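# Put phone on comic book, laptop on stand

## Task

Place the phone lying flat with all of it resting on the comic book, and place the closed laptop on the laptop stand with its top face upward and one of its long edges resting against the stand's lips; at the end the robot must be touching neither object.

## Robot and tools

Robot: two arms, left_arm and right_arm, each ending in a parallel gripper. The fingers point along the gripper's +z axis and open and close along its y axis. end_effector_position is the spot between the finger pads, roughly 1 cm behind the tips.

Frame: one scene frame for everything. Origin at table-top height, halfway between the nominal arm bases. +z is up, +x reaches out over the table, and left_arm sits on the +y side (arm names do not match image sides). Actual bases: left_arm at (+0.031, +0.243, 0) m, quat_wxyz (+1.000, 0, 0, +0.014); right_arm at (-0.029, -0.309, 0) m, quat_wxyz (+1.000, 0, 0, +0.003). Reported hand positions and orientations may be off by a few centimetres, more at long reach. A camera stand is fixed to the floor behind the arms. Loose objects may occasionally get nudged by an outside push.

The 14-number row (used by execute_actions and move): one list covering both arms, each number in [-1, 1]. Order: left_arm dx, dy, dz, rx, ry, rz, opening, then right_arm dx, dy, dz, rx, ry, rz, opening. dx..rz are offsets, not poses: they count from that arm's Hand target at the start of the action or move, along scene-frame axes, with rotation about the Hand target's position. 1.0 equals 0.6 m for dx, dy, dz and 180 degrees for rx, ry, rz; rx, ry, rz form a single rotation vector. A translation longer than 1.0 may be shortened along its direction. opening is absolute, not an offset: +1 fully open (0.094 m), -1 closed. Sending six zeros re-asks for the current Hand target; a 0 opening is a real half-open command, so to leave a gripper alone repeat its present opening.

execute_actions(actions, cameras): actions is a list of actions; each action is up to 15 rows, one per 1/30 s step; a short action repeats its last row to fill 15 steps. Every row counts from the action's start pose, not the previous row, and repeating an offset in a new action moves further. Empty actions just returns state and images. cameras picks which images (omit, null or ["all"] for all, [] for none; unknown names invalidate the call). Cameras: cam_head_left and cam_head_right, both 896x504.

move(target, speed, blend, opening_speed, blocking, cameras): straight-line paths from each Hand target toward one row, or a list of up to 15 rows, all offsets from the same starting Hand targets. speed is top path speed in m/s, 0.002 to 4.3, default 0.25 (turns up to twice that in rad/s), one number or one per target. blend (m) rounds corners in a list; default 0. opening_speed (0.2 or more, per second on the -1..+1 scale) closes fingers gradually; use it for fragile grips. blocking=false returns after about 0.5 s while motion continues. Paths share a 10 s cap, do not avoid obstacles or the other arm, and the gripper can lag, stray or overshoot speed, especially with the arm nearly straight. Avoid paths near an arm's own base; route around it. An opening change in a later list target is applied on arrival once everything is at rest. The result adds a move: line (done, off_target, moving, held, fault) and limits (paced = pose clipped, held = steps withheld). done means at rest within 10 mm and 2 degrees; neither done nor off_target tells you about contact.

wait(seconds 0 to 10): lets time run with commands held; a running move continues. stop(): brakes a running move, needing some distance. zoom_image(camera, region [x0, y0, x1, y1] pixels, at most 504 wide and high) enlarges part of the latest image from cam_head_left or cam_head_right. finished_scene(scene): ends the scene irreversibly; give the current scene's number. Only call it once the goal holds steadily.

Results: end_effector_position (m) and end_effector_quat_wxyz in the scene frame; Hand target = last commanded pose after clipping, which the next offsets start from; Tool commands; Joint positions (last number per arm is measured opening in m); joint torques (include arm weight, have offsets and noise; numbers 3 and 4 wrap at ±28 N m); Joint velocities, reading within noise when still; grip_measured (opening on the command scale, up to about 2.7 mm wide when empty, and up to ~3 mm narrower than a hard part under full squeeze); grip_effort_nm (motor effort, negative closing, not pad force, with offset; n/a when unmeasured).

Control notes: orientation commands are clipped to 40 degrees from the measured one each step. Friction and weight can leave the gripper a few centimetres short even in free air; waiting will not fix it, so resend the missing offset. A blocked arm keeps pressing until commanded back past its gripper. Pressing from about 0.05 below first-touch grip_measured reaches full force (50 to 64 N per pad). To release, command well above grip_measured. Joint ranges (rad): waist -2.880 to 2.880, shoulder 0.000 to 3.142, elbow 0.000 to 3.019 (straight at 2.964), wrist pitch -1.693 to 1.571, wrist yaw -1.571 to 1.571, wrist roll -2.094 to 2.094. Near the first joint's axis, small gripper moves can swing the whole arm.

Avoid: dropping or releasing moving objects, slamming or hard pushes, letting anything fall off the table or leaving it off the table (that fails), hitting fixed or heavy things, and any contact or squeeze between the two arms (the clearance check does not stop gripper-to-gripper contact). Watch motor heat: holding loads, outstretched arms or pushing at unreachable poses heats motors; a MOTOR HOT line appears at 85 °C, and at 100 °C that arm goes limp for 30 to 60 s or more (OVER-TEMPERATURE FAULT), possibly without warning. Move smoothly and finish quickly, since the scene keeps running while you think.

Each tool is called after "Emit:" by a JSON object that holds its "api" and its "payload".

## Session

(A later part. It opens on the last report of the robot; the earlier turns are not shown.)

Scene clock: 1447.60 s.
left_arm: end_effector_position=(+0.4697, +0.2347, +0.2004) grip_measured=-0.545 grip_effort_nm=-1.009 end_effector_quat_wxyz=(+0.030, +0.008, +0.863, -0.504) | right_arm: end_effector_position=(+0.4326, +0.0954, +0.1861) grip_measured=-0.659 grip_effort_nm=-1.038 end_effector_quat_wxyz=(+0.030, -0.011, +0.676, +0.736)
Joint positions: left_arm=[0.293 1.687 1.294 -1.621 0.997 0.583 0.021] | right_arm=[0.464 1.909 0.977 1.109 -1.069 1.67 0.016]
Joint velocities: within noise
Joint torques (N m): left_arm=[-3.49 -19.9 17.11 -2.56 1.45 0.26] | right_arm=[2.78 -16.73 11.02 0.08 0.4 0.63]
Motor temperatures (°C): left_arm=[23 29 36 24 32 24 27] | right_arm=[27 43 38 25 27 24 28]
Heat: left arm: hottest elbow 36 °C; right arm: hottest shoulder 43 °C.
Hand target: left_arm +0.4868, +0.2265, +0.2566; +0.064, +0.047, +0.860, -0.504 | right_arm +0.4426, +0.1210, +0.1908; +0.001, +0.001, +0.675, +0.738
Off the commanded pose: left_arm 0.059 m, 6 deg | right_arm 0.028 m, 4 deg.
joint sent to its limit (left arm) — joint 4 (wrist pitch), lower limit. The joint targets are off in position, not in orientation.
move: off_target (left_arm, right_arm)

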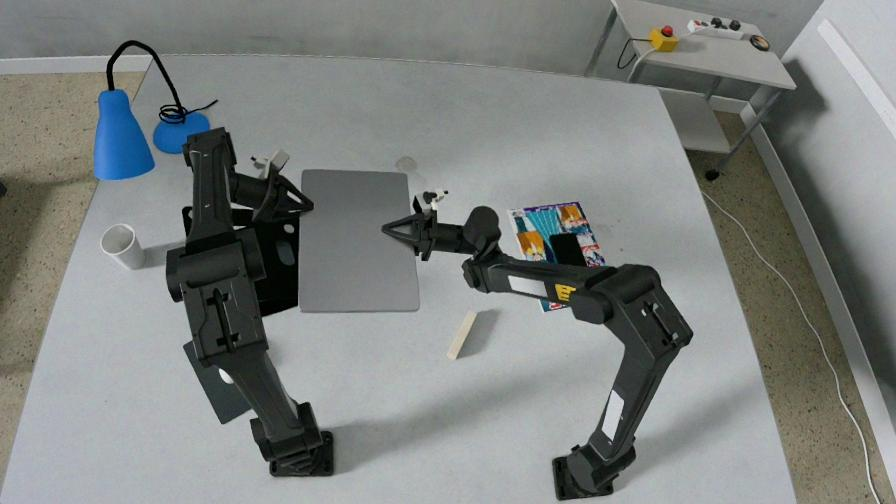

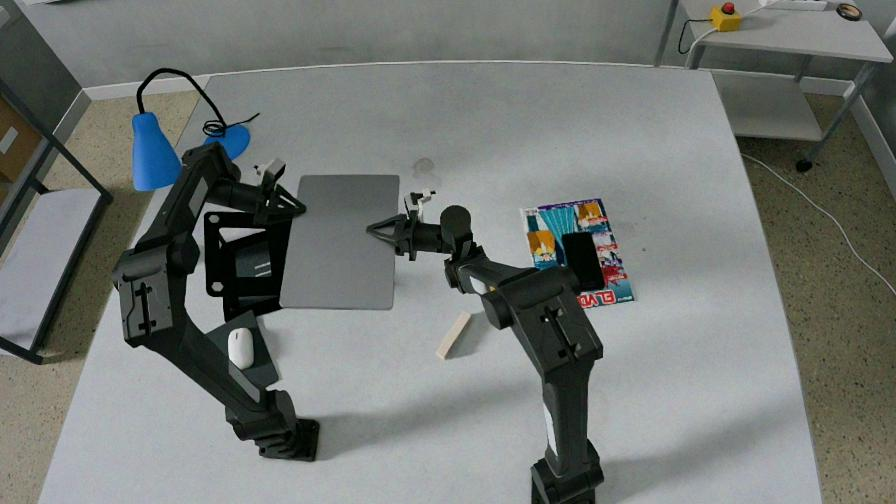

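Emit:
{"api": "move", "payload": {"target": [[-0.02,0.15,0.03,0.0,0,0.03,-0.95,0.03,0.16,0.0,0,0,0.03,-0.95],[-0.03,0.33,0.04,0.0,0,0.05,-0.95,0.05,0.34,-0.02,0,0,0.05,-0.95]], "speed": 0.1}}

Emit:
{"api": "zoom_image", "payload": {"camera": "cam_head_right", "region": [150, 150, 450, 400]}}

Emit:
{"api": "zoom_image", "payload": {"camera": "cam_head_left", "region": [150, 150, 450, 400]}}

Scene clock: 1457.83 s.
left_arm: end_effector_position=(+0.4573, +0.4354, +0.2150) grip_measured=-0.543 grip_effort_nm=-1.009 end_effector_quat_wxyz=(+0.159, -0.114, +0.876, -0.442) | right_arm: end_effector_position=(+0.4575, +0.2932, +0.1929) grip_measured=-0.644 grip_effort_nm=-1.038 end_effector_quat_wxyz=(-0.032, -0.100, +0.662, +0.742)
Joint positions: left_arm=[0.7 1.716 1.413 -1.623 0.932 0.648 0.021] | right_arm=[0.69 2.209 1.548 0.874 -1.059 1.649 0.017]
Joint velocities: within noise
Joint torques (N m): left_arm=[-4.01 -23.71 16.32 -2.35 1.06 0.04] | right_arm=[2.26 -21.13 13.29 -1.02 2.16 0.64]
Motor temperatures (°C): left_arm=[23 30 38 24 33 24 27] | right_arm=[27 42 39 25 28 24 29]
Heat: left arm: hottest elbow 38 °C; right arm: hottest shoulder 42 °C.
Hand target: left_arm +0.4688, +0.4246, +0.2807; +0.104, -0.021, +0.861, -0.497 | right_arm +0.4724, +0.3251, +0.1786; -0.058, -0.052, +0.673, +0.736
Off the commanded pose: left_arm 0.067 m, 14 deg | right_arm 0.038 m, 6 deg.
joint sent to its limit (left arm) — joint 4 (wrist pitch), lower limit. The joint targets are off in position and orientation.
move: off_target (left_arm, right_arm)

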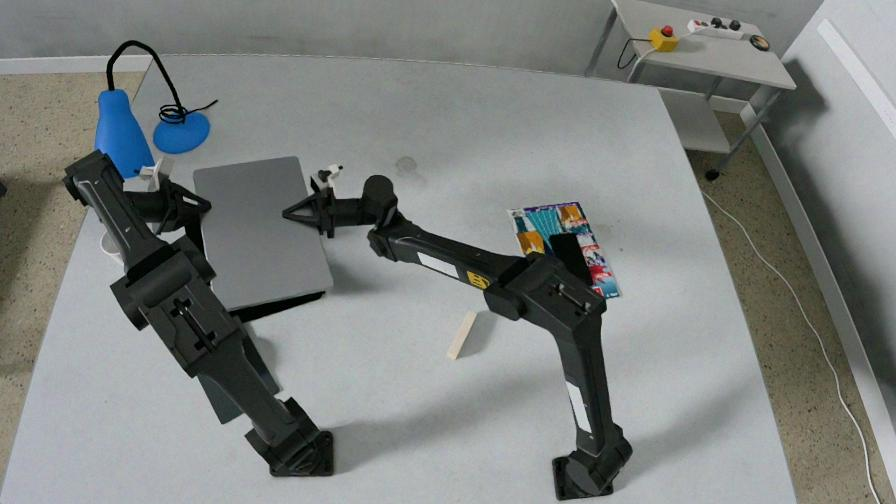

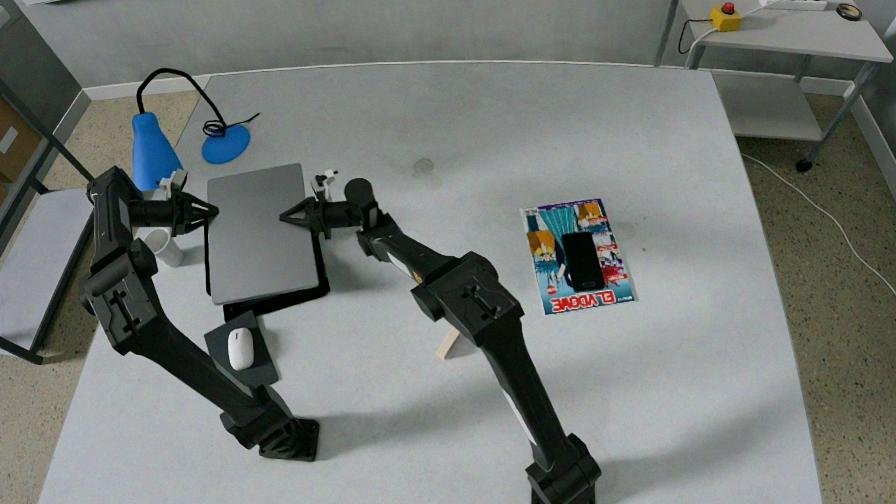

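Scaled by 1.680.

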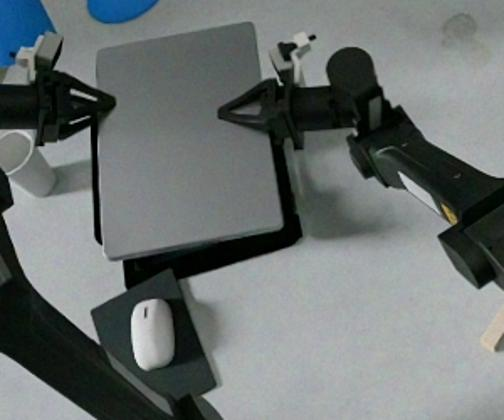

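Scaled by 1.680.

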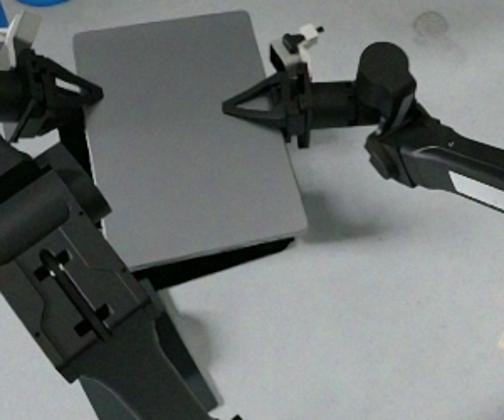

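Emit:
{"api": "move", "payload": {"target": [[0,0.03,0.0,0.05,0,0.0,-0.95,0.0,0.05,-0.1,0.05,0,0.0,-0.95],[0,0.03,-0.04,0.09,0,0.0,-0.95,0.0,0.06,-0.2,0.08,0,0.0,-0.95]], "speed": 0.08}}

Emit:
{"api": "zoom_image", "payload": {"camera": "cam_head_right", "region": [150, 150, 450, 400]}}

Emit:
{"api": "zoom_image", "payload": {"camera": "cam_head_left", "region": [150, 150, 450, 400]}}

Scene clock: 1466.17 s.
left_arm: end_effector_position=(+0.4619, +0.4693, +0.2044) grip_measured=-0.544 grip_effort_nm=-1.009 end_effector_quat_wxyz=(+0.135, -0.060, +0.924, -0.353) | right_arm: end_effector_position=(+0.4602, +0.3376, +0.1399) grip_measured=-0.651 grip_effort_nm=-1.038 end_effector_quat_wxyz=(-0.004, -0.119, +0.555, +0.824)
Joint positions: left_arm=[0.697 1.754 1.514 -1.609 0.733 0.703 0.021] | right_arm=[0.746 2.54 1.808 1.375 -0.933 1.905 0.016]
Joint velocities: within noise
Joint torques (N m): left_arm=[-5.07 -23.3 13.89 -2.93 0.26 0.11] | right_arm=[1.55 -17.38 10.76 0.39 1.75 0.67]
Motor temperatures (°C): left_arm=[23 30 39 24 32 24 28] | right_arm=[27 42 41 25 31 24 29]
Heat: left arm: hottest elbow 39 °C; right arm: hottest shoulder 42 °C.
Hand target: left_arm +0.4688, +0.4424, +0.2566; +0.105, -0.006, +0.923, -0.371 | right_arm +0.4723, +0.3611, +0.0584; -0.051, -0.059, +0.575, +0.814
Off the commanded pose: left_arm 0.059 m, 7 deg | right_arm 0.086 m, 9 deg.
joint sent to its limit (left arm) — joint 4 (wrist pitch), lower limit. The joint targets are off in position and orientation.
move: off_target (left_arm, right_arm)

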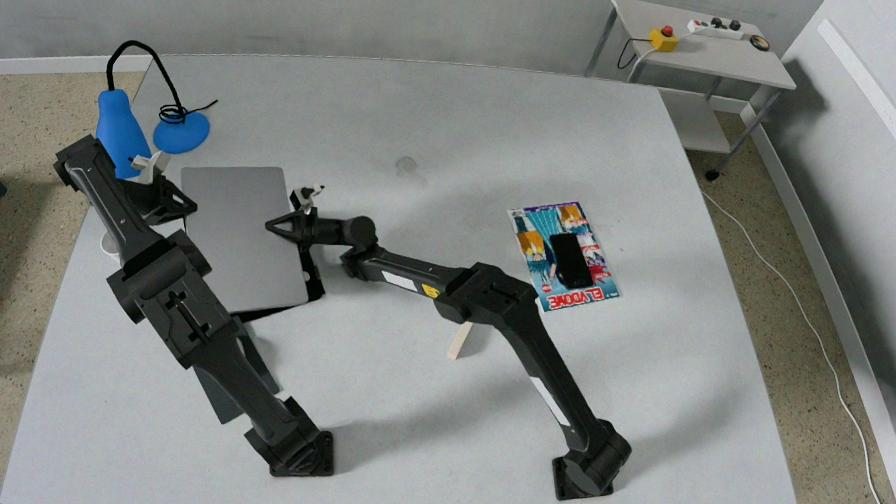

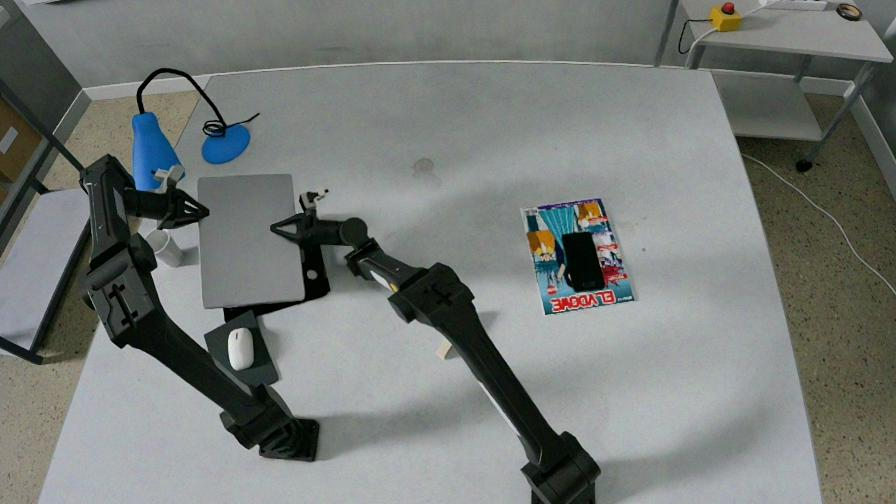

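Scaled by 1.680.

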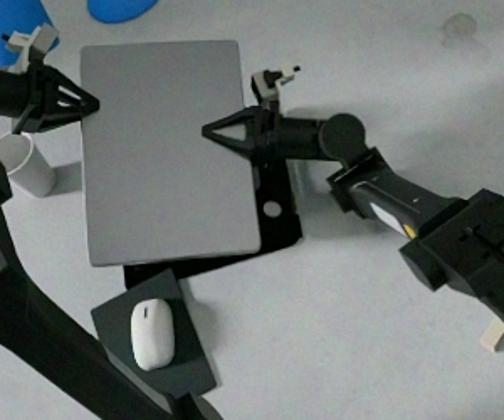

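Scaled by 1.680.

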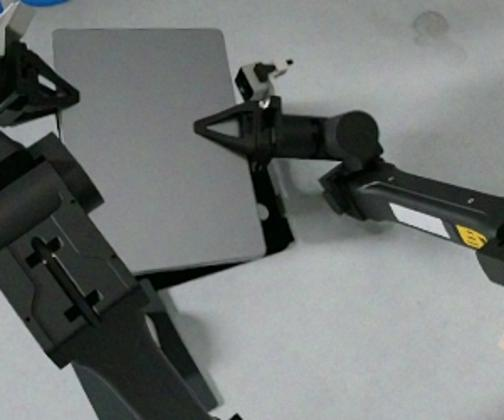

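Emit:
{"api": "move", "payload": {"target": [[0,-0.03,-0.08,0.0,0,0.0,-0.95,0.0,-0.07,-0.04,0.0,0,0.0,-0.95]], "speed": 0.08}}

Emit:
{"api": "zoom_image", "payload": {"camera": "cam_head_right", "region": [150, 150, 450, 400]}}

Emit:
{"api": "zoom_image", "payload": {"camera": "cam_head_left", "region": [150, 150, 450, 400]}}

Scene clock: 1471.20 s.
left_arm: end_effector_position=(+0.4588, +0.4665, +0.2056) grip_measured=-0.544 grip_effort_nm=-1.009 end_effector_quat_wxyz=(+0.131, -0.054, +0.923, -0.357) | right_arm: end_effector_position=(+0.4577, +0.3320, +0.1448) grip_measured=-0.659 grip_effort_nm=-1.038 end_effector_quat_wxyz=(-0.012, -0.124, +0.547, +0.828)
Joint positions: left_arm=[0.697 1.754 1.514 -1.63 0.733 0.726 0.021] | right_arm=[0.741 2.54 1.808 1.421 -0.945 1.951 0.016]
Joint velocities: within noise
Joint torques (N m): left_arm=[-8 -17.85 9.37 -1.78 0.2 0.46] | right_arm=[-0.91 -16.67 5.75 2.28 1.1 0.59]
Motor temperatures (°C): left_arm=[23 30 40 24 31 24 28] | right_arm=[26 42 41 25 31 24 29]
Heat: left arm: hottest elbow 40 °C; right arm: hottest shoulder 42 °C.
Hand target: left_arm +0.4688, +0.4246, +0.2086; +0.106, -0.006, +0.923, -0.371 | right_arm +0.4725, +0.3191, +0.0345; -0.051, -0.059, +0.575, +0.814
Off the commanded pose: left_arm 0.043 m, 6 deg | right_arm 0.112 m, 9 deg.
move: off_target (left_arm, right_arm)

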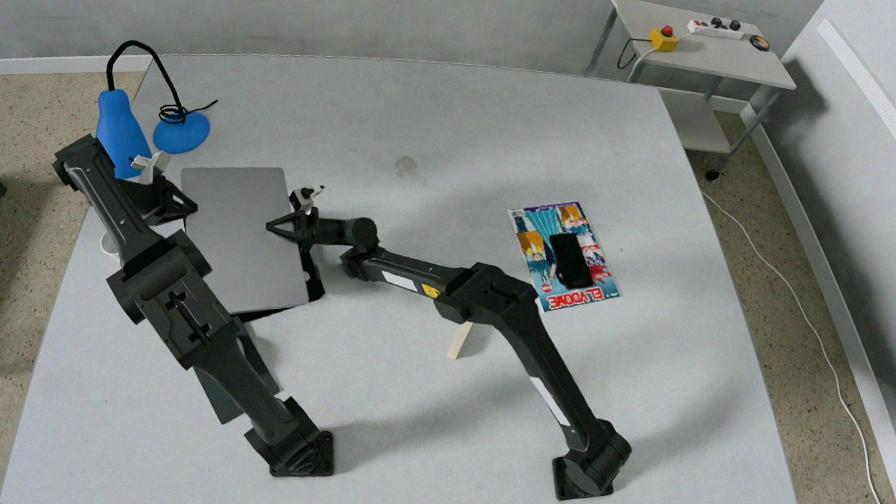

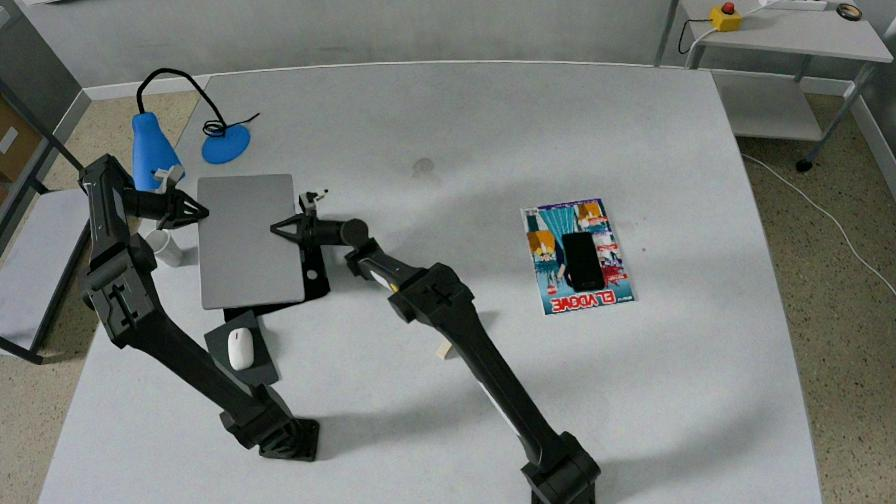

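Scaled by 1.680.

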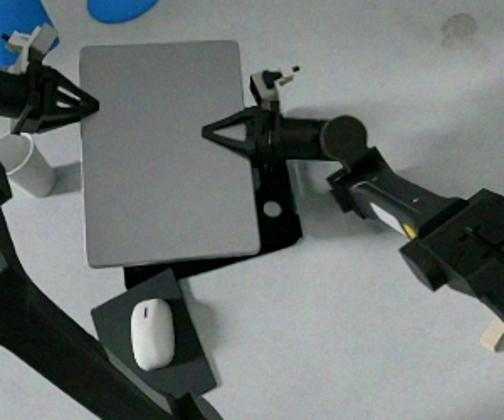

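Scaled by 1.680.

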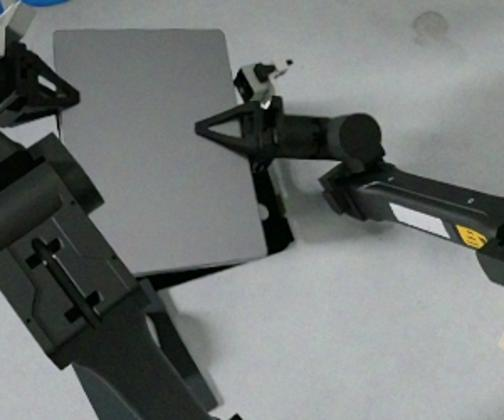

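Emit:
{"api": "move", "payload": {"target": [[0,-0.02,-0.1,0.06,0,0.0,-0.95,0.0,-0.0,0.04,0.0,0,0.0,-0.95]], "speed": 0.08}}

Emit:
{"api": "zoom_image", "payload": {"camera": "cam_head_right", "region": [150, 150, 450, 400]}}

Scene clock: 1476.50 s.
left_arm: end_effector_position=(+0.4579, +0.4719, +0.1919) grip_measured=-0.502 grip_effort_nm=-1.013 end_effector_quat_wxyz=(+0.157, -0.065, +0.949, -0.266) | right_arm: end_effector_position=(+0.4576, +0.3332, +0.1372) grip_measured=-0.660 grip_effort_nm=-1.038 end_effector_quat_wxyz=(-0.026, -0.121, +0.559, +0.820)
Joint positions: left_arm=[0.676 1.652 1.398 -1.391 0.624 0.593 0.023] | right_arm=[0.739 2.54 1.804 1.389 -0.967 1.952 0.016]
Joint velocities: within noise
Joint torques (N m): left_arm=[-10.34 -14.1 3.85 0.7 -0.79 0.61] | right_arm=[-0.91 -20.01 5.39 2.5 1.75 0.6]
Motor temperatures (°C): left_arm=[23 30 39 24 31 24 28] | right_arm=[26 42 41 25 30 24 29]
Heat: left arm: hottest elbow 39 °C; right arm: hottest shoulder 42 °C.
Hand target: left_arm +0.4688, +0.4125, +0.1486; +0.106, +0.004, +0.953, -0.283 | right_arm +0.4724, +0.3191, +0.0585; -0.051, -0.059, +0.575, +0.814
Off the commanded pose: left_arm 0.074 m, 10 deg | right_arm 0.081 m, 8 deg.
move: off_target (left_arm, right_arm)

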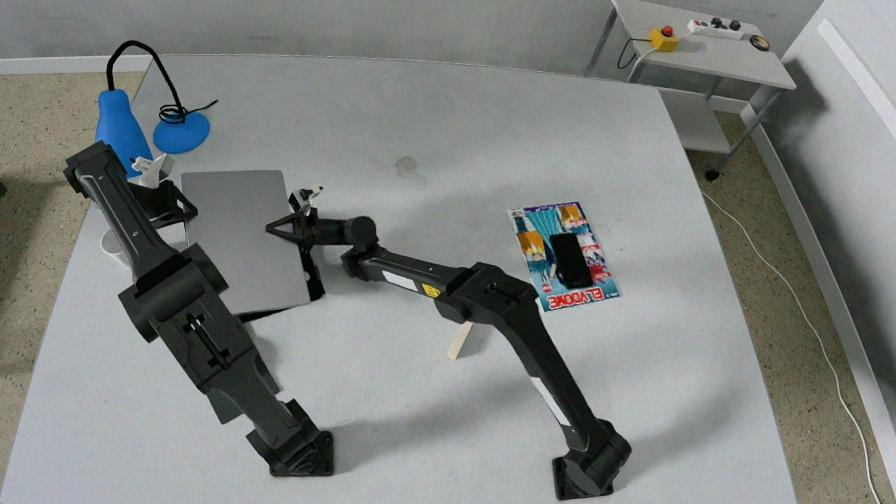

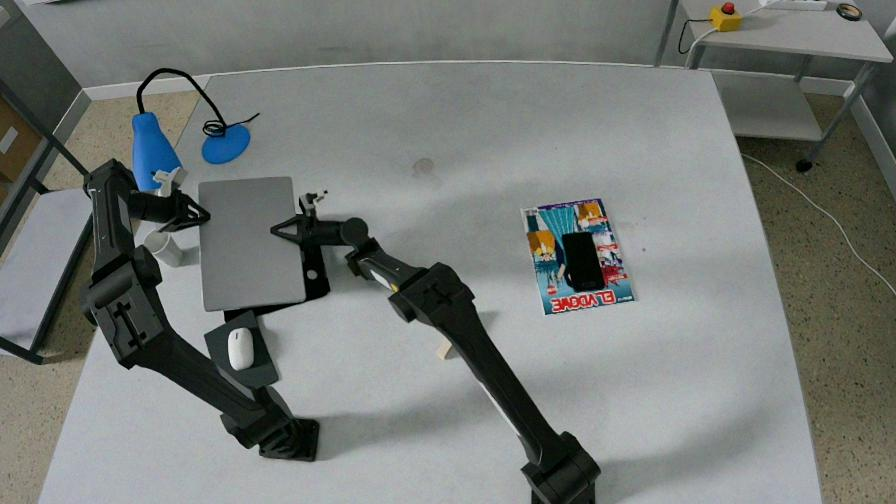

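Scaled by 1.680.

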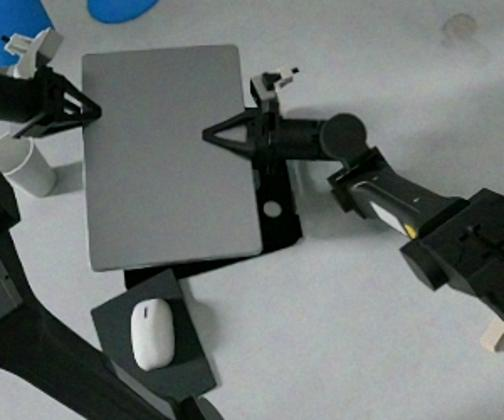

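Emit:
{"api": "move", "payload": {"target": [[0,0.04,0.05,0.02,0,0.0,-0.95,0.0,0.0,0.04,0.0,0,0.0,-0.95],[0,0.04,0.05,0.02,0,0.0,-0.35,0.0,0.0,0.04,0.0,0,0.0,-0.95],[0,0.04,0.05,0.02,0,0.0,-0.35,0.0,0.0,-0.07,0.0,0,0.0,-0.95]], "speed": 0.08, "opening_speed": 0.5}}

Emit:
{"api": "zoom_image", "payload": {"camera": "cam_head_right", "region": [150, 150, 450, 400]}}

Emit:
{"api": "zoom_image", "payload": {"camera": "cam_head_left", "region": [150, 150, 450, 400]}}

Scene clock: 1484.07 s.
left_arm: end_effector_position=(+0.4536, +0.4717, +0.1884) grip_measured=-0.350 grip_effort_nm=0.017 end_effector_quat_wxyz=(+0.128, -0.033, +0.964, -0.230) | right_arm: end_effector_position=(+0.4565, +0.3312, +0.1349) grip_measured=-0.661 grip_effort_nm=-1.043 end_effector_quat_wxyz=(-0.030, -0.122, +0.562, +0.818)
Joint positions: left_arm=[0.652 1.652 1.413 -1.414 0.527 0.634 0.031] | right_arm=[0.737 2.539 1.799 1.392 -0.978 1.956 0.016]
Joint velocities: within noise
Joint torques (N m): left_arm=[-6.65 -14.45 10.18 -0.95 0.75 0.3] | right_arm=[-0.73 -14.62 6.52 3.6 2.05 0.44]
Motor temperatures (°C): left_arm=[23 30 39 24 31 24 28] | right_arm=[26 43 40 25 32 24 29]
Heat: left arm: hottest elbow 39 °C; right arm: hottest shoulder 43 °C.
Hand target: left_arm +0.4687, +0.4365, +0.1787; +0.106, +0.007, +0.962, -0.252 | right_arm +0.4725, +0.3190, +0.0164; -0.050, -0.059, +0.575, +0.814
Off the commanded pose: left_arm 0.040 m, 6 deg | right_arm 0.120 m, 8 deg.
move: off_target (left_arm, right_arm); target 2's new opening was sent with left_arm's hand 0.040 m and 9 deg from that target

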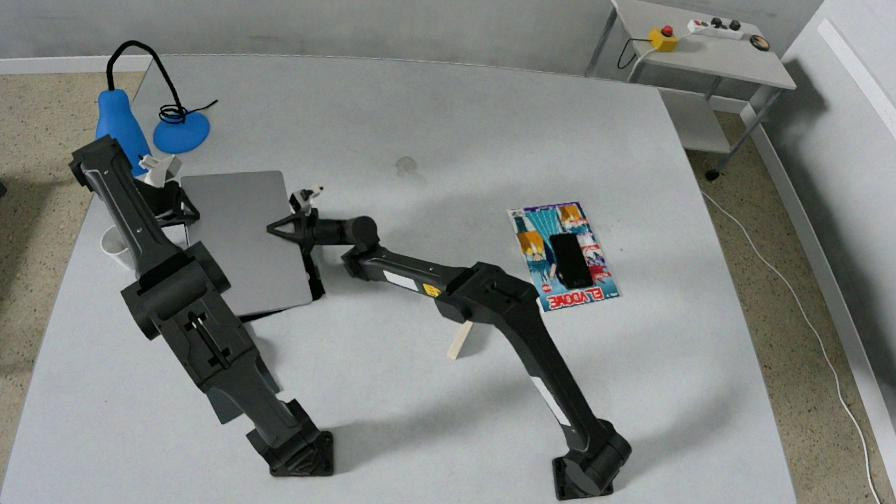

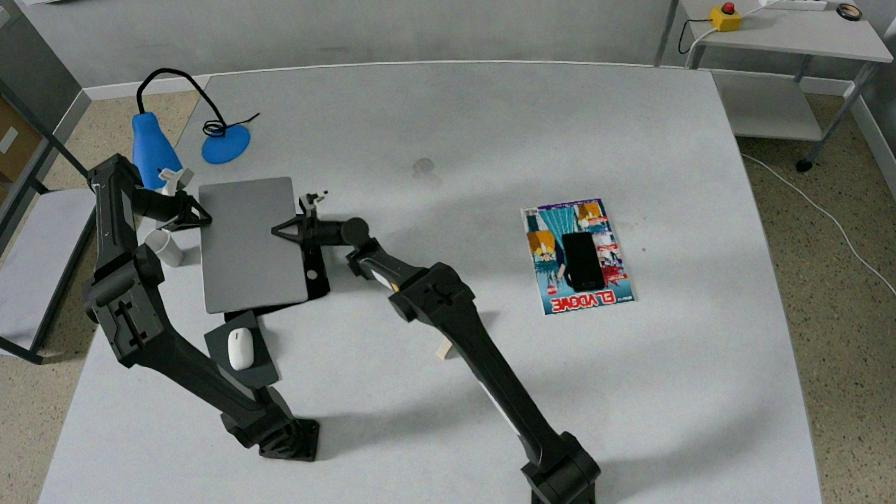

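Scaled by 1.680.

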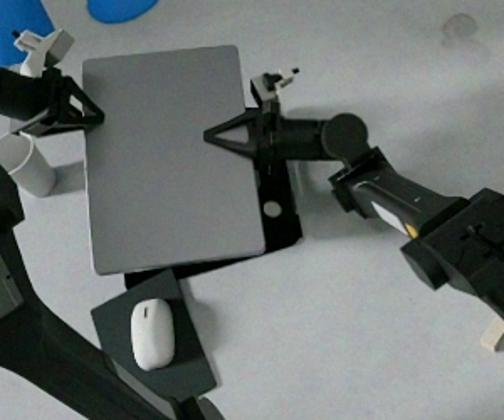

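Scaled by 1.680.

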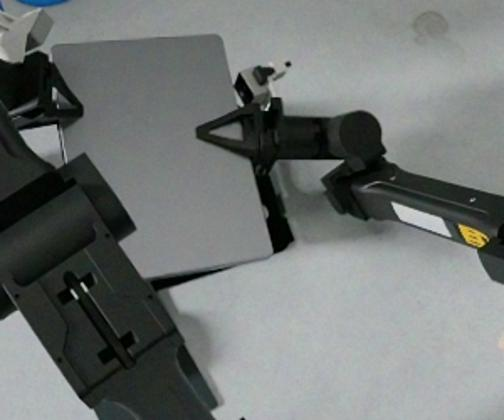

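Emit:
{"api": "move", "payload": {"target": [[0,0.0,0.0,0,0,0.0,-0.35,0.0,0.0,0.13,-0.1,0,0.0,-0.95],[0,0.0,0.0,0.0,0,0.0,-0.35,0.0,0.0,0.08,-0.13,0,0.0,-0.95]], "speed": 0.08}}

Emit:
{"api": "zoom_image", "payload": {"camera": "cam_head_right", "region": [150, 150, 450, 400]}}

Emit:
{"api": "zoom_image", "payload": {"camera": "cam_head_left", "region": [150, 150, 450, 400]}}

Scene clock: 1494.23 s.
left_arm: end_effector_position=(+0.4679, +0.4411, +0.1679) grip_measured=-0.349 grip_effort_nm=-0.007 end_effector_quat_wxyz=(+0.099, -0.002, +0.962, -0.255) | right_arm: end_effector_position=(+0.4836, +0.3096, +0.1243) grip_measured=-0.654 grip_effort_nm=-1.048 end_effector_quat_wxyz=(-0.060, -0.060, +0.704, +0.706)
Joint positions: left_arm=[0.585 1.7 1.413 -1.43 0.537 0.649 0.031] | right_arm=[0.686 2.321 1.649 0.677 -1.05 1.576 0.016]
Joint velocities: within noise
Joint torques (N m): left_arm=[-1.73 -19.14 10.17 -0.35 0.46 0.1] | right_arm=[2.02 -22.77 5.67 -0.29 1.23 -0.63]
Motor temperatures (°C): left_arm=[23 30 38 24 31 24 27] | right_arm=[26 43 40 25 32 24 29]
Heat: left arm: hottest elbow 38 °C; right arm: hottest shoulder 43 °C.
Hand target: left_arm +0.4688, +0.4364, +0.1786; +0.105, +0.007, +0.962, -0.253 | right_arm +0.4724, +0.3190, +0.0644; -0.062, -0.047, +0.728, +0.681
Off the commanded pose: left_arm 0.012 m, 1 deg | right_arm 0.062 m, 4 deg.
move: off_target (left_arm, right_arm)

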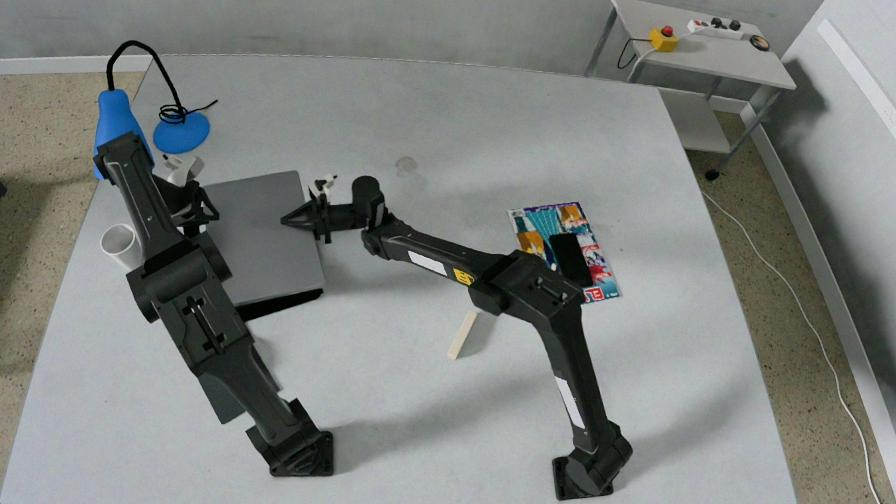

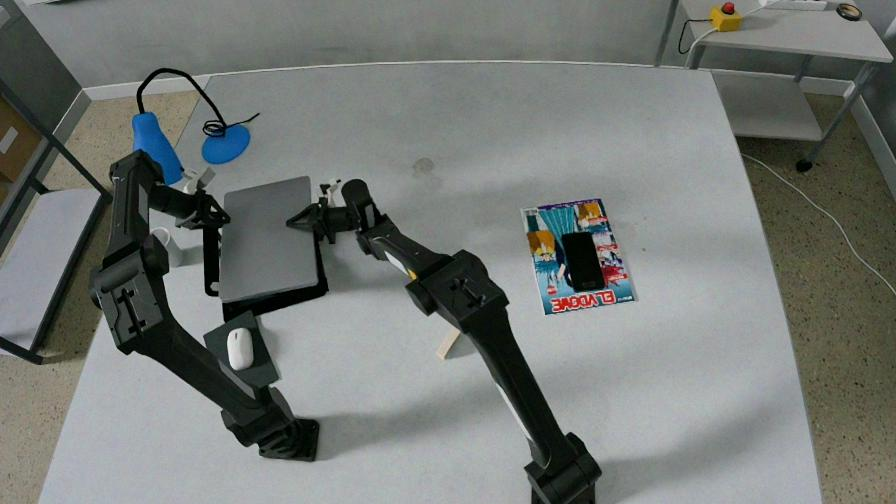

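Scaled by 1.680.

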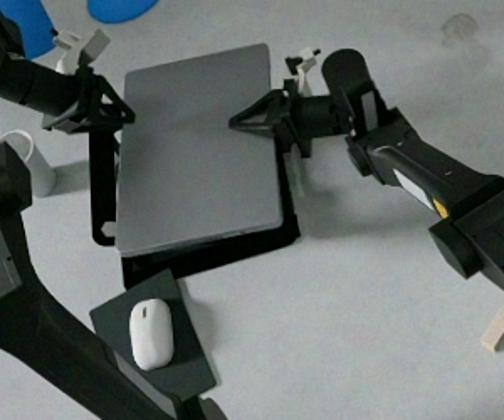

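Scaled by 1.680.

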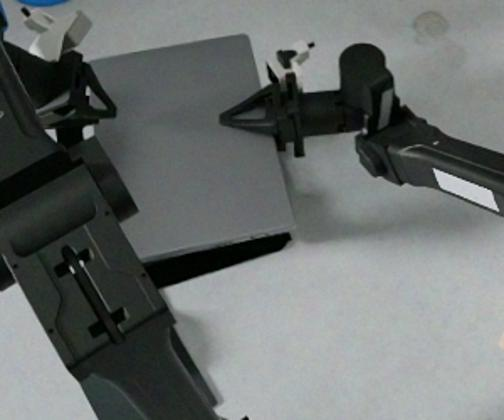

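Emit:
{"api": "move", "payload": {"target": [[0,0.0,-0.02,0,0,0.0,-0.35,-0.02,0.03,0.0,-0.08,0,0.0,-0.95],[0,0.0,-0.03,0.0,0,0.0,-0.35,-0.02,0.03,-0.06,-0.08,0,0.0,-0.95]], "speed": 0.08}}

Emit:
{"api": "zoom_image", "payload": {"camera": "cam_head_right", "region": [150, 150, 450, 400]}}

Emit:
{"api": "zoom_image", "payload": {"camera": "cam_head_left", "region": [150, 150, 450, 400]}}

Scene clock: 1500.70 s.
left_arm: end_effector_position=(+0.4678, +0.4410, +0.1618) grip_measured=-0.349 grip_effort_nm=-0.012 end_effector_quat_wxyz=(+0.102, -0.001, +0.962, -0.253) | right_arm: end_effector_position=(+0.4841, +0.3051, +0.1503) grip_measured=-0.650 grip_effort_nm=-1.038 end_effector_quat_wxyz=(-0.040, -0.052, +0.772, +0.632)
Joint positions: left_arm=[0.585 1.7 1.396 -1.406 0.537 0.649 0.031] | right_arm=[0.689 2.185 1.664 0.161 -0.976 1.266 0.016]
Joint velocities: within noise
Joint torques (N m): left_arm=[-1.79 -17.79 8.76 0.38 0.44 0.11] | right_arm=[4.25 -16.26 6.38 0.36 1.79 -0.64]
Motor temperatures (°C): left_arm=[23 30 38 24 30 24 27] | right_arm=[26 43 40 25 32 24 29]
Heat: left arm: hottest elbow 38 °C; right arm: hottest shoulder 43 °C.
Hand target: left_arm +0.4688, +0.4365, +0.1607; +0.105, +0.007, +0.962, -0.253 | right_arm +0.4604, +0.3371, +0.0285; -0.067, -0.039, +0.808, +0.584
Off the commanded pose: left_arm 0.005 m, 1 deg | right_arm 0.128 m, 8 deg.
move: off_target (right_arm)

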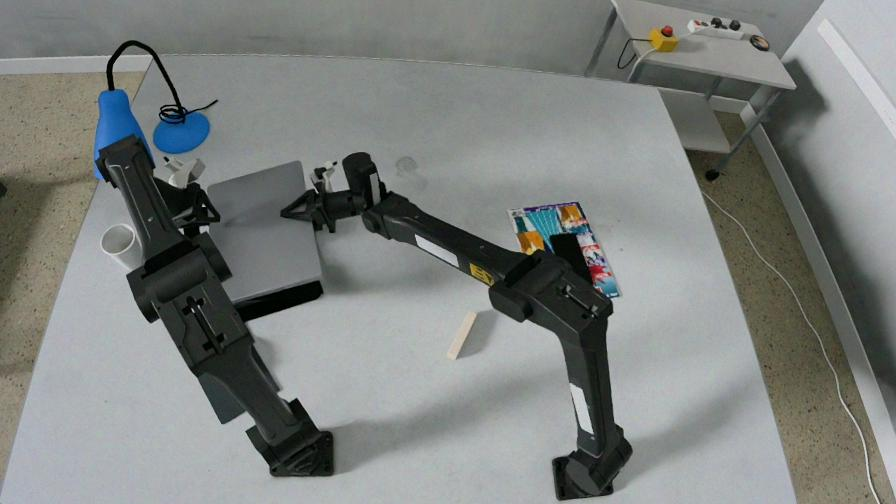

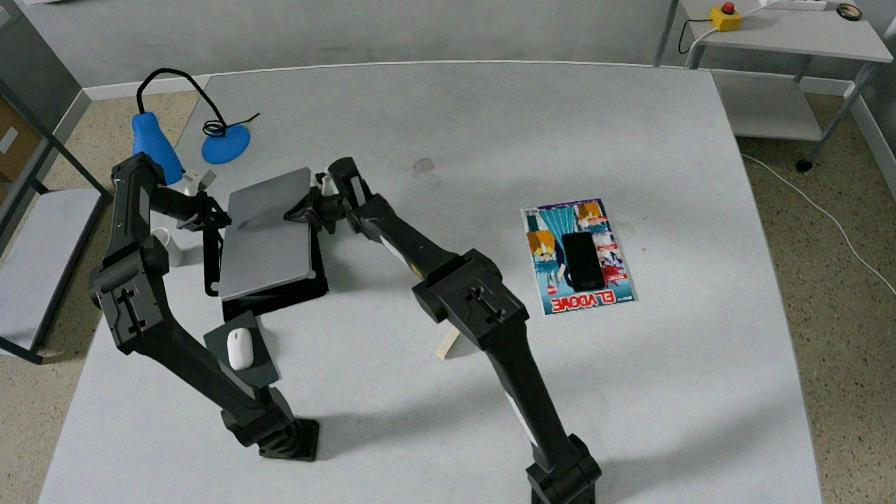

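Scaled by 1.680.

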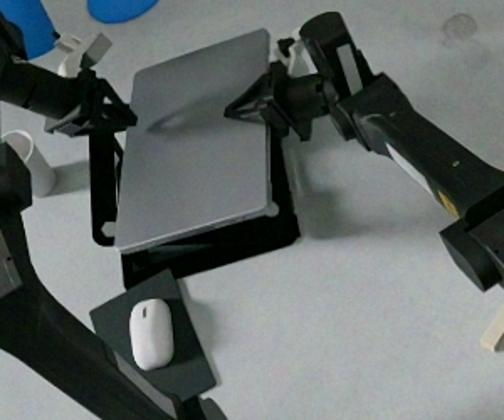

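Scaled by 1.680.

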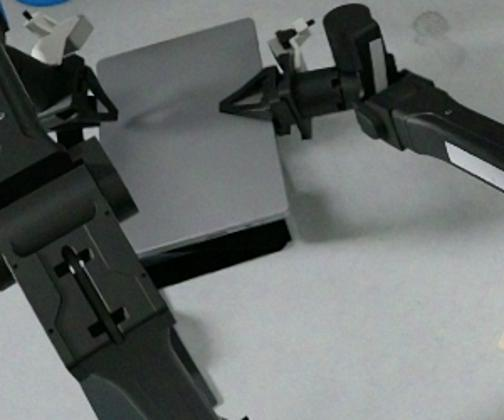

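Emit:
{"api": "move", "payload": {"target": [[0,0.0,0.0,0,0,0.0,-0.42,0.03,-0.06,0.17,0.03,0,0.0,-0.95],[0,0.0,0.0,0,0,0.0,-0.42,0.03,-0.06,0.17,0.03,0,0.0,-0.4],[0,0.0,0.0,0.0,0,0.0,-0.42,0.03,-0.06,0.03,0.06,0,0.0,-0.4]], "speed": 0.08, "opening_speed": 0.5}}

Emit:
{"api": "zoom_image", "payload": {"camera": "cam_head_right", "region": [150, 150, 450, 400]}}

Emit:
{"api": "zoom_image", "payload": {"camera": "cam_head_left", "region": [150, 150, 450, 400]}}

Scene clock: 1510.40 s.
left_arm: end_effector_position=(+0.4679, +0.4411, +0.1618) grip_measured=-0.418 grip_effort_nm=-0.081 end_effector_quat_wxyz=(+0.102, -0.001, +0.962, -0.253) | right_arm: end_effector_position=(+0.4924, +0.2925, +0.0927) grip_measured=-0.394 grip_effort_nm=-0.344 end_effector_quat_wxyz=(-0.045, -0.055, +0.737, +0.672)
Joint positions: left_arm=[0.585 1.7 1.396 -1.406 0.537 0.649 0.027] | right_arm=[0.663 2.309 1.622 0.504 -1.037 1.405 0.028]
Joint velocities: within noise
Joint torques (N m): left_arm=[-2.55 -17.9 8.77 0.39 0.42 0.08] | right_arm=[1.9 -22.89 6.65 1.29 0.32 -0.08]
Motor temperatures (°C): left_arm=[23 31 38 24 30 24 27] | right_arm=[26 43 40 25 31 24 29]
Heat: left arm: hottest elbow 38 °C; right arm: hottest shoulder 43 °C.
Hand target: left_arm +0.4688, +0.4365, +0.1607; +0.105, +0.007, +0.962, -0.253 | right_arm +0.4784, +0.3011, +0.0467; -0.063, -0.046, +0.749, +0.658
Off the commanded pose: left_arm 0.005 m, 1 deg | right_arm 0.049 m, 3 deg.
move: off_target (right_arm); target 2's new opening was sent with right_arm's hand 0.025 m and 3 deg from that target

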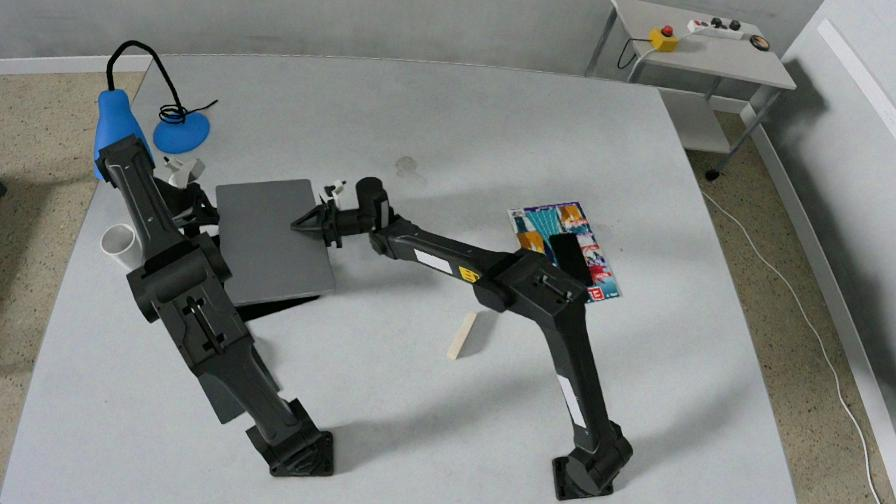

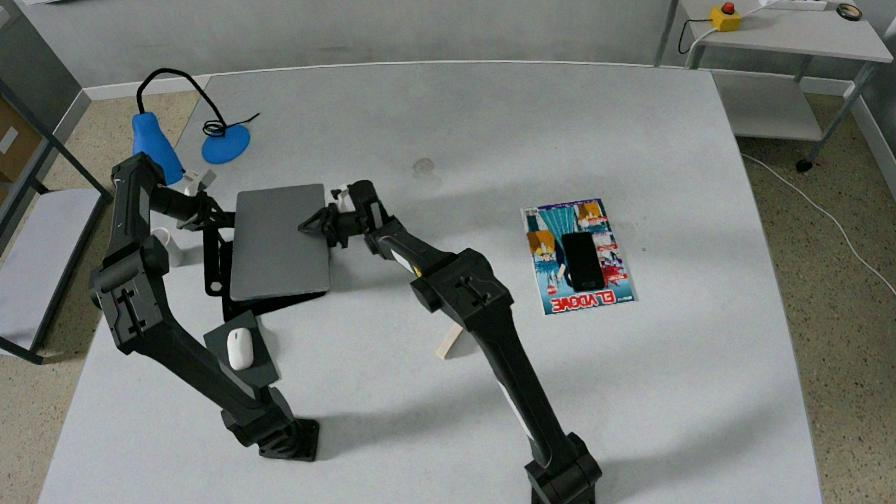

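Scaled by 1.680.

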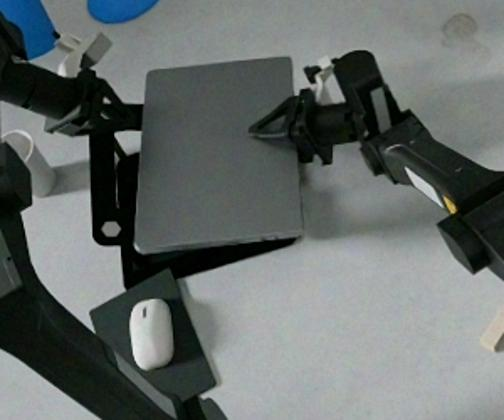

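Scaled by 1.680.

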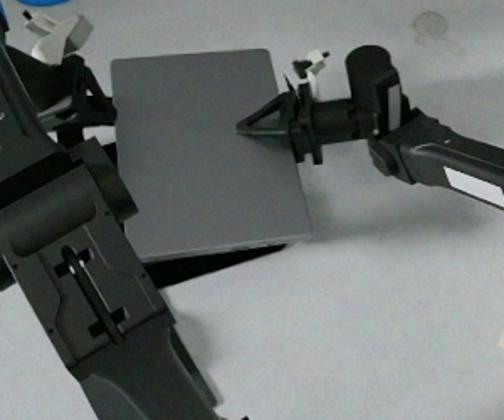

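Emit:
{"api": "move", "payload": {"target": [[0,0.0,0.0,0,0,0.0,-0.42,0.0,0.0,0.03,0,0,0.0,-0.95],[0,0.03,-0.02,0,0,0.0,-0.05,-0.02,0.0,0.03,0.0,0,0.0,-0.95],[0,0.03,-0.02,0.0,0,0.0,-0.05,-0.03,0.16,0.06,0.0,0,0.0,-0.95]], "speed": 0.08}}

Emit:
{"api": "zoom_image", "payload": {"camera": "cam_head_right", "region": [150, 150, 450, 400]}}

Emit:
{"api": "zoom_image", "payload": {"camera": "cam_head_left", "region": [150, 150, 450, 400]}}

Scene clock: 1518.43 s.
left_arm: end_effector_position=(+0.4675, +0.4455, +0.1503) grip_measured=-0.052 grip_effort_nm=0.129 end_effector_quat_wxyz=(+0.099, +0.008, +0.961, -0.257) | right_arm: end_effector_position=(+0.4854, +0.3525, +0.1115) grip_measured=-0.533 grip_effort_nm=-1.023 end_effector_quat_wxyz=(-0.036, -0.042, +0.741, +0.669)
Joint positions: left_arm=[0.593 1.725 1.396 -1.401 0.537 0.682 0.045] | right_arm=[0.738 2.34 1.748 0.421 -0.93 1.429 0.022]
Joint velocities: within noise
Joint torques (N m): left_arm=[-0.26 -16.73 10.24 0.36 0.26 0.22] | right_arm=[4.72 -22.95 12.31 0.09 0.56 0.16]
Motor temperatures (°C): left_arm=[23 31 38 24 30 24 27] | right_arm=[26 43 39 25 30 24 29]
Heat: left arm: hottest elbow 38 °C; right arm: hottest shoulder 43 °C.
Hand target: left_arm +0.4688, +0.4546, +0.1486; +0.106, +0.007, +0.962, -0.252 | right_arm +0.4606, +0.3970, +0.0825; -0.063, -0.045, +0.749, +0.657
Off the commanded pose: left_arm 0.009 m, 1 deg | right_arm 0.059 m, 4 deg.
move: off_target (right_arm)

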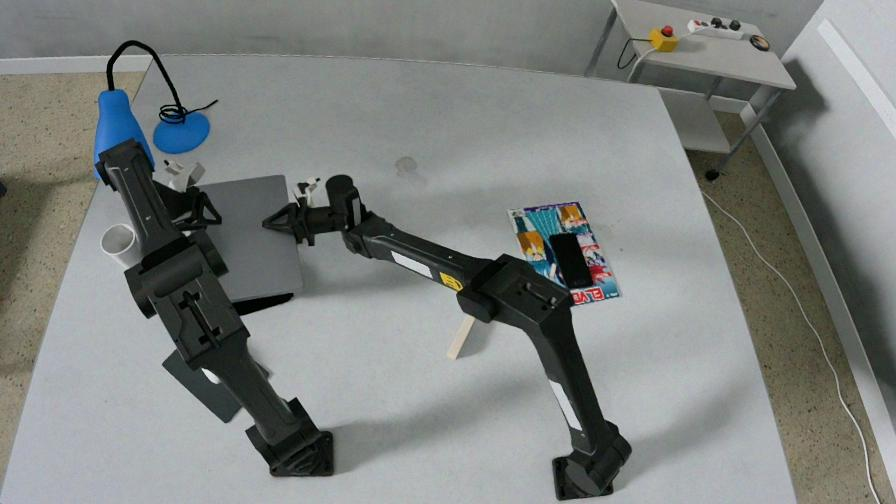

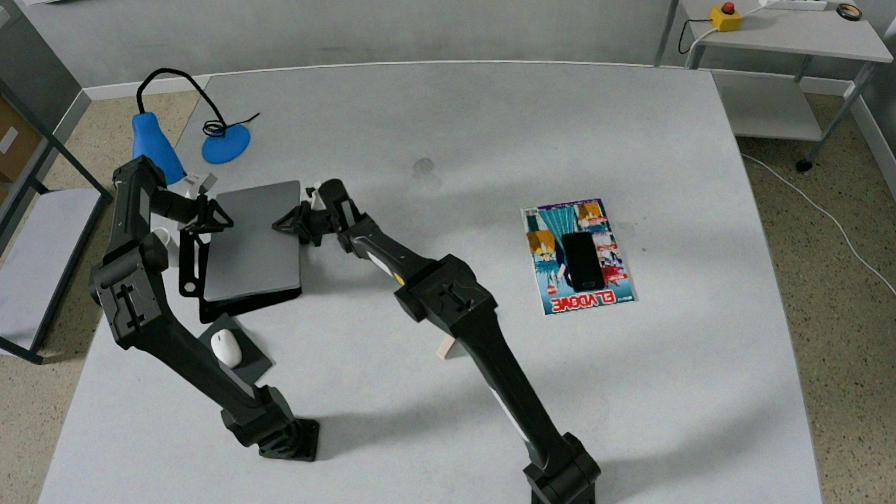

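Scaled by 1.680.

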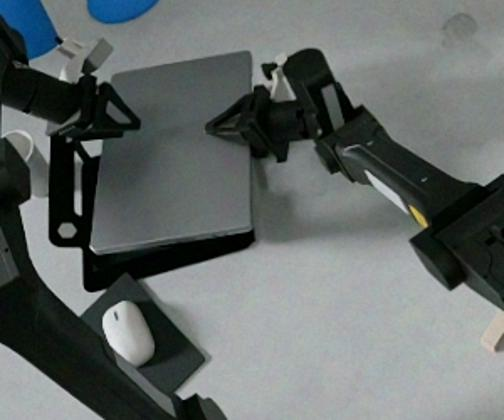

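Scaled by 1.680.

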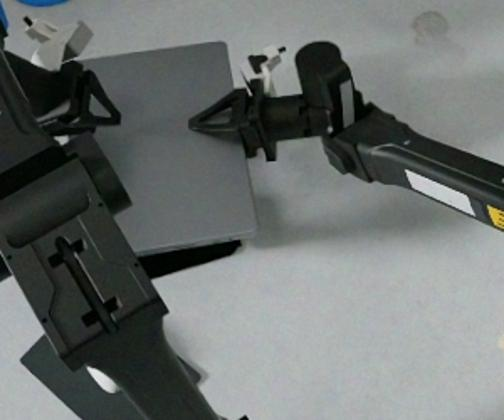

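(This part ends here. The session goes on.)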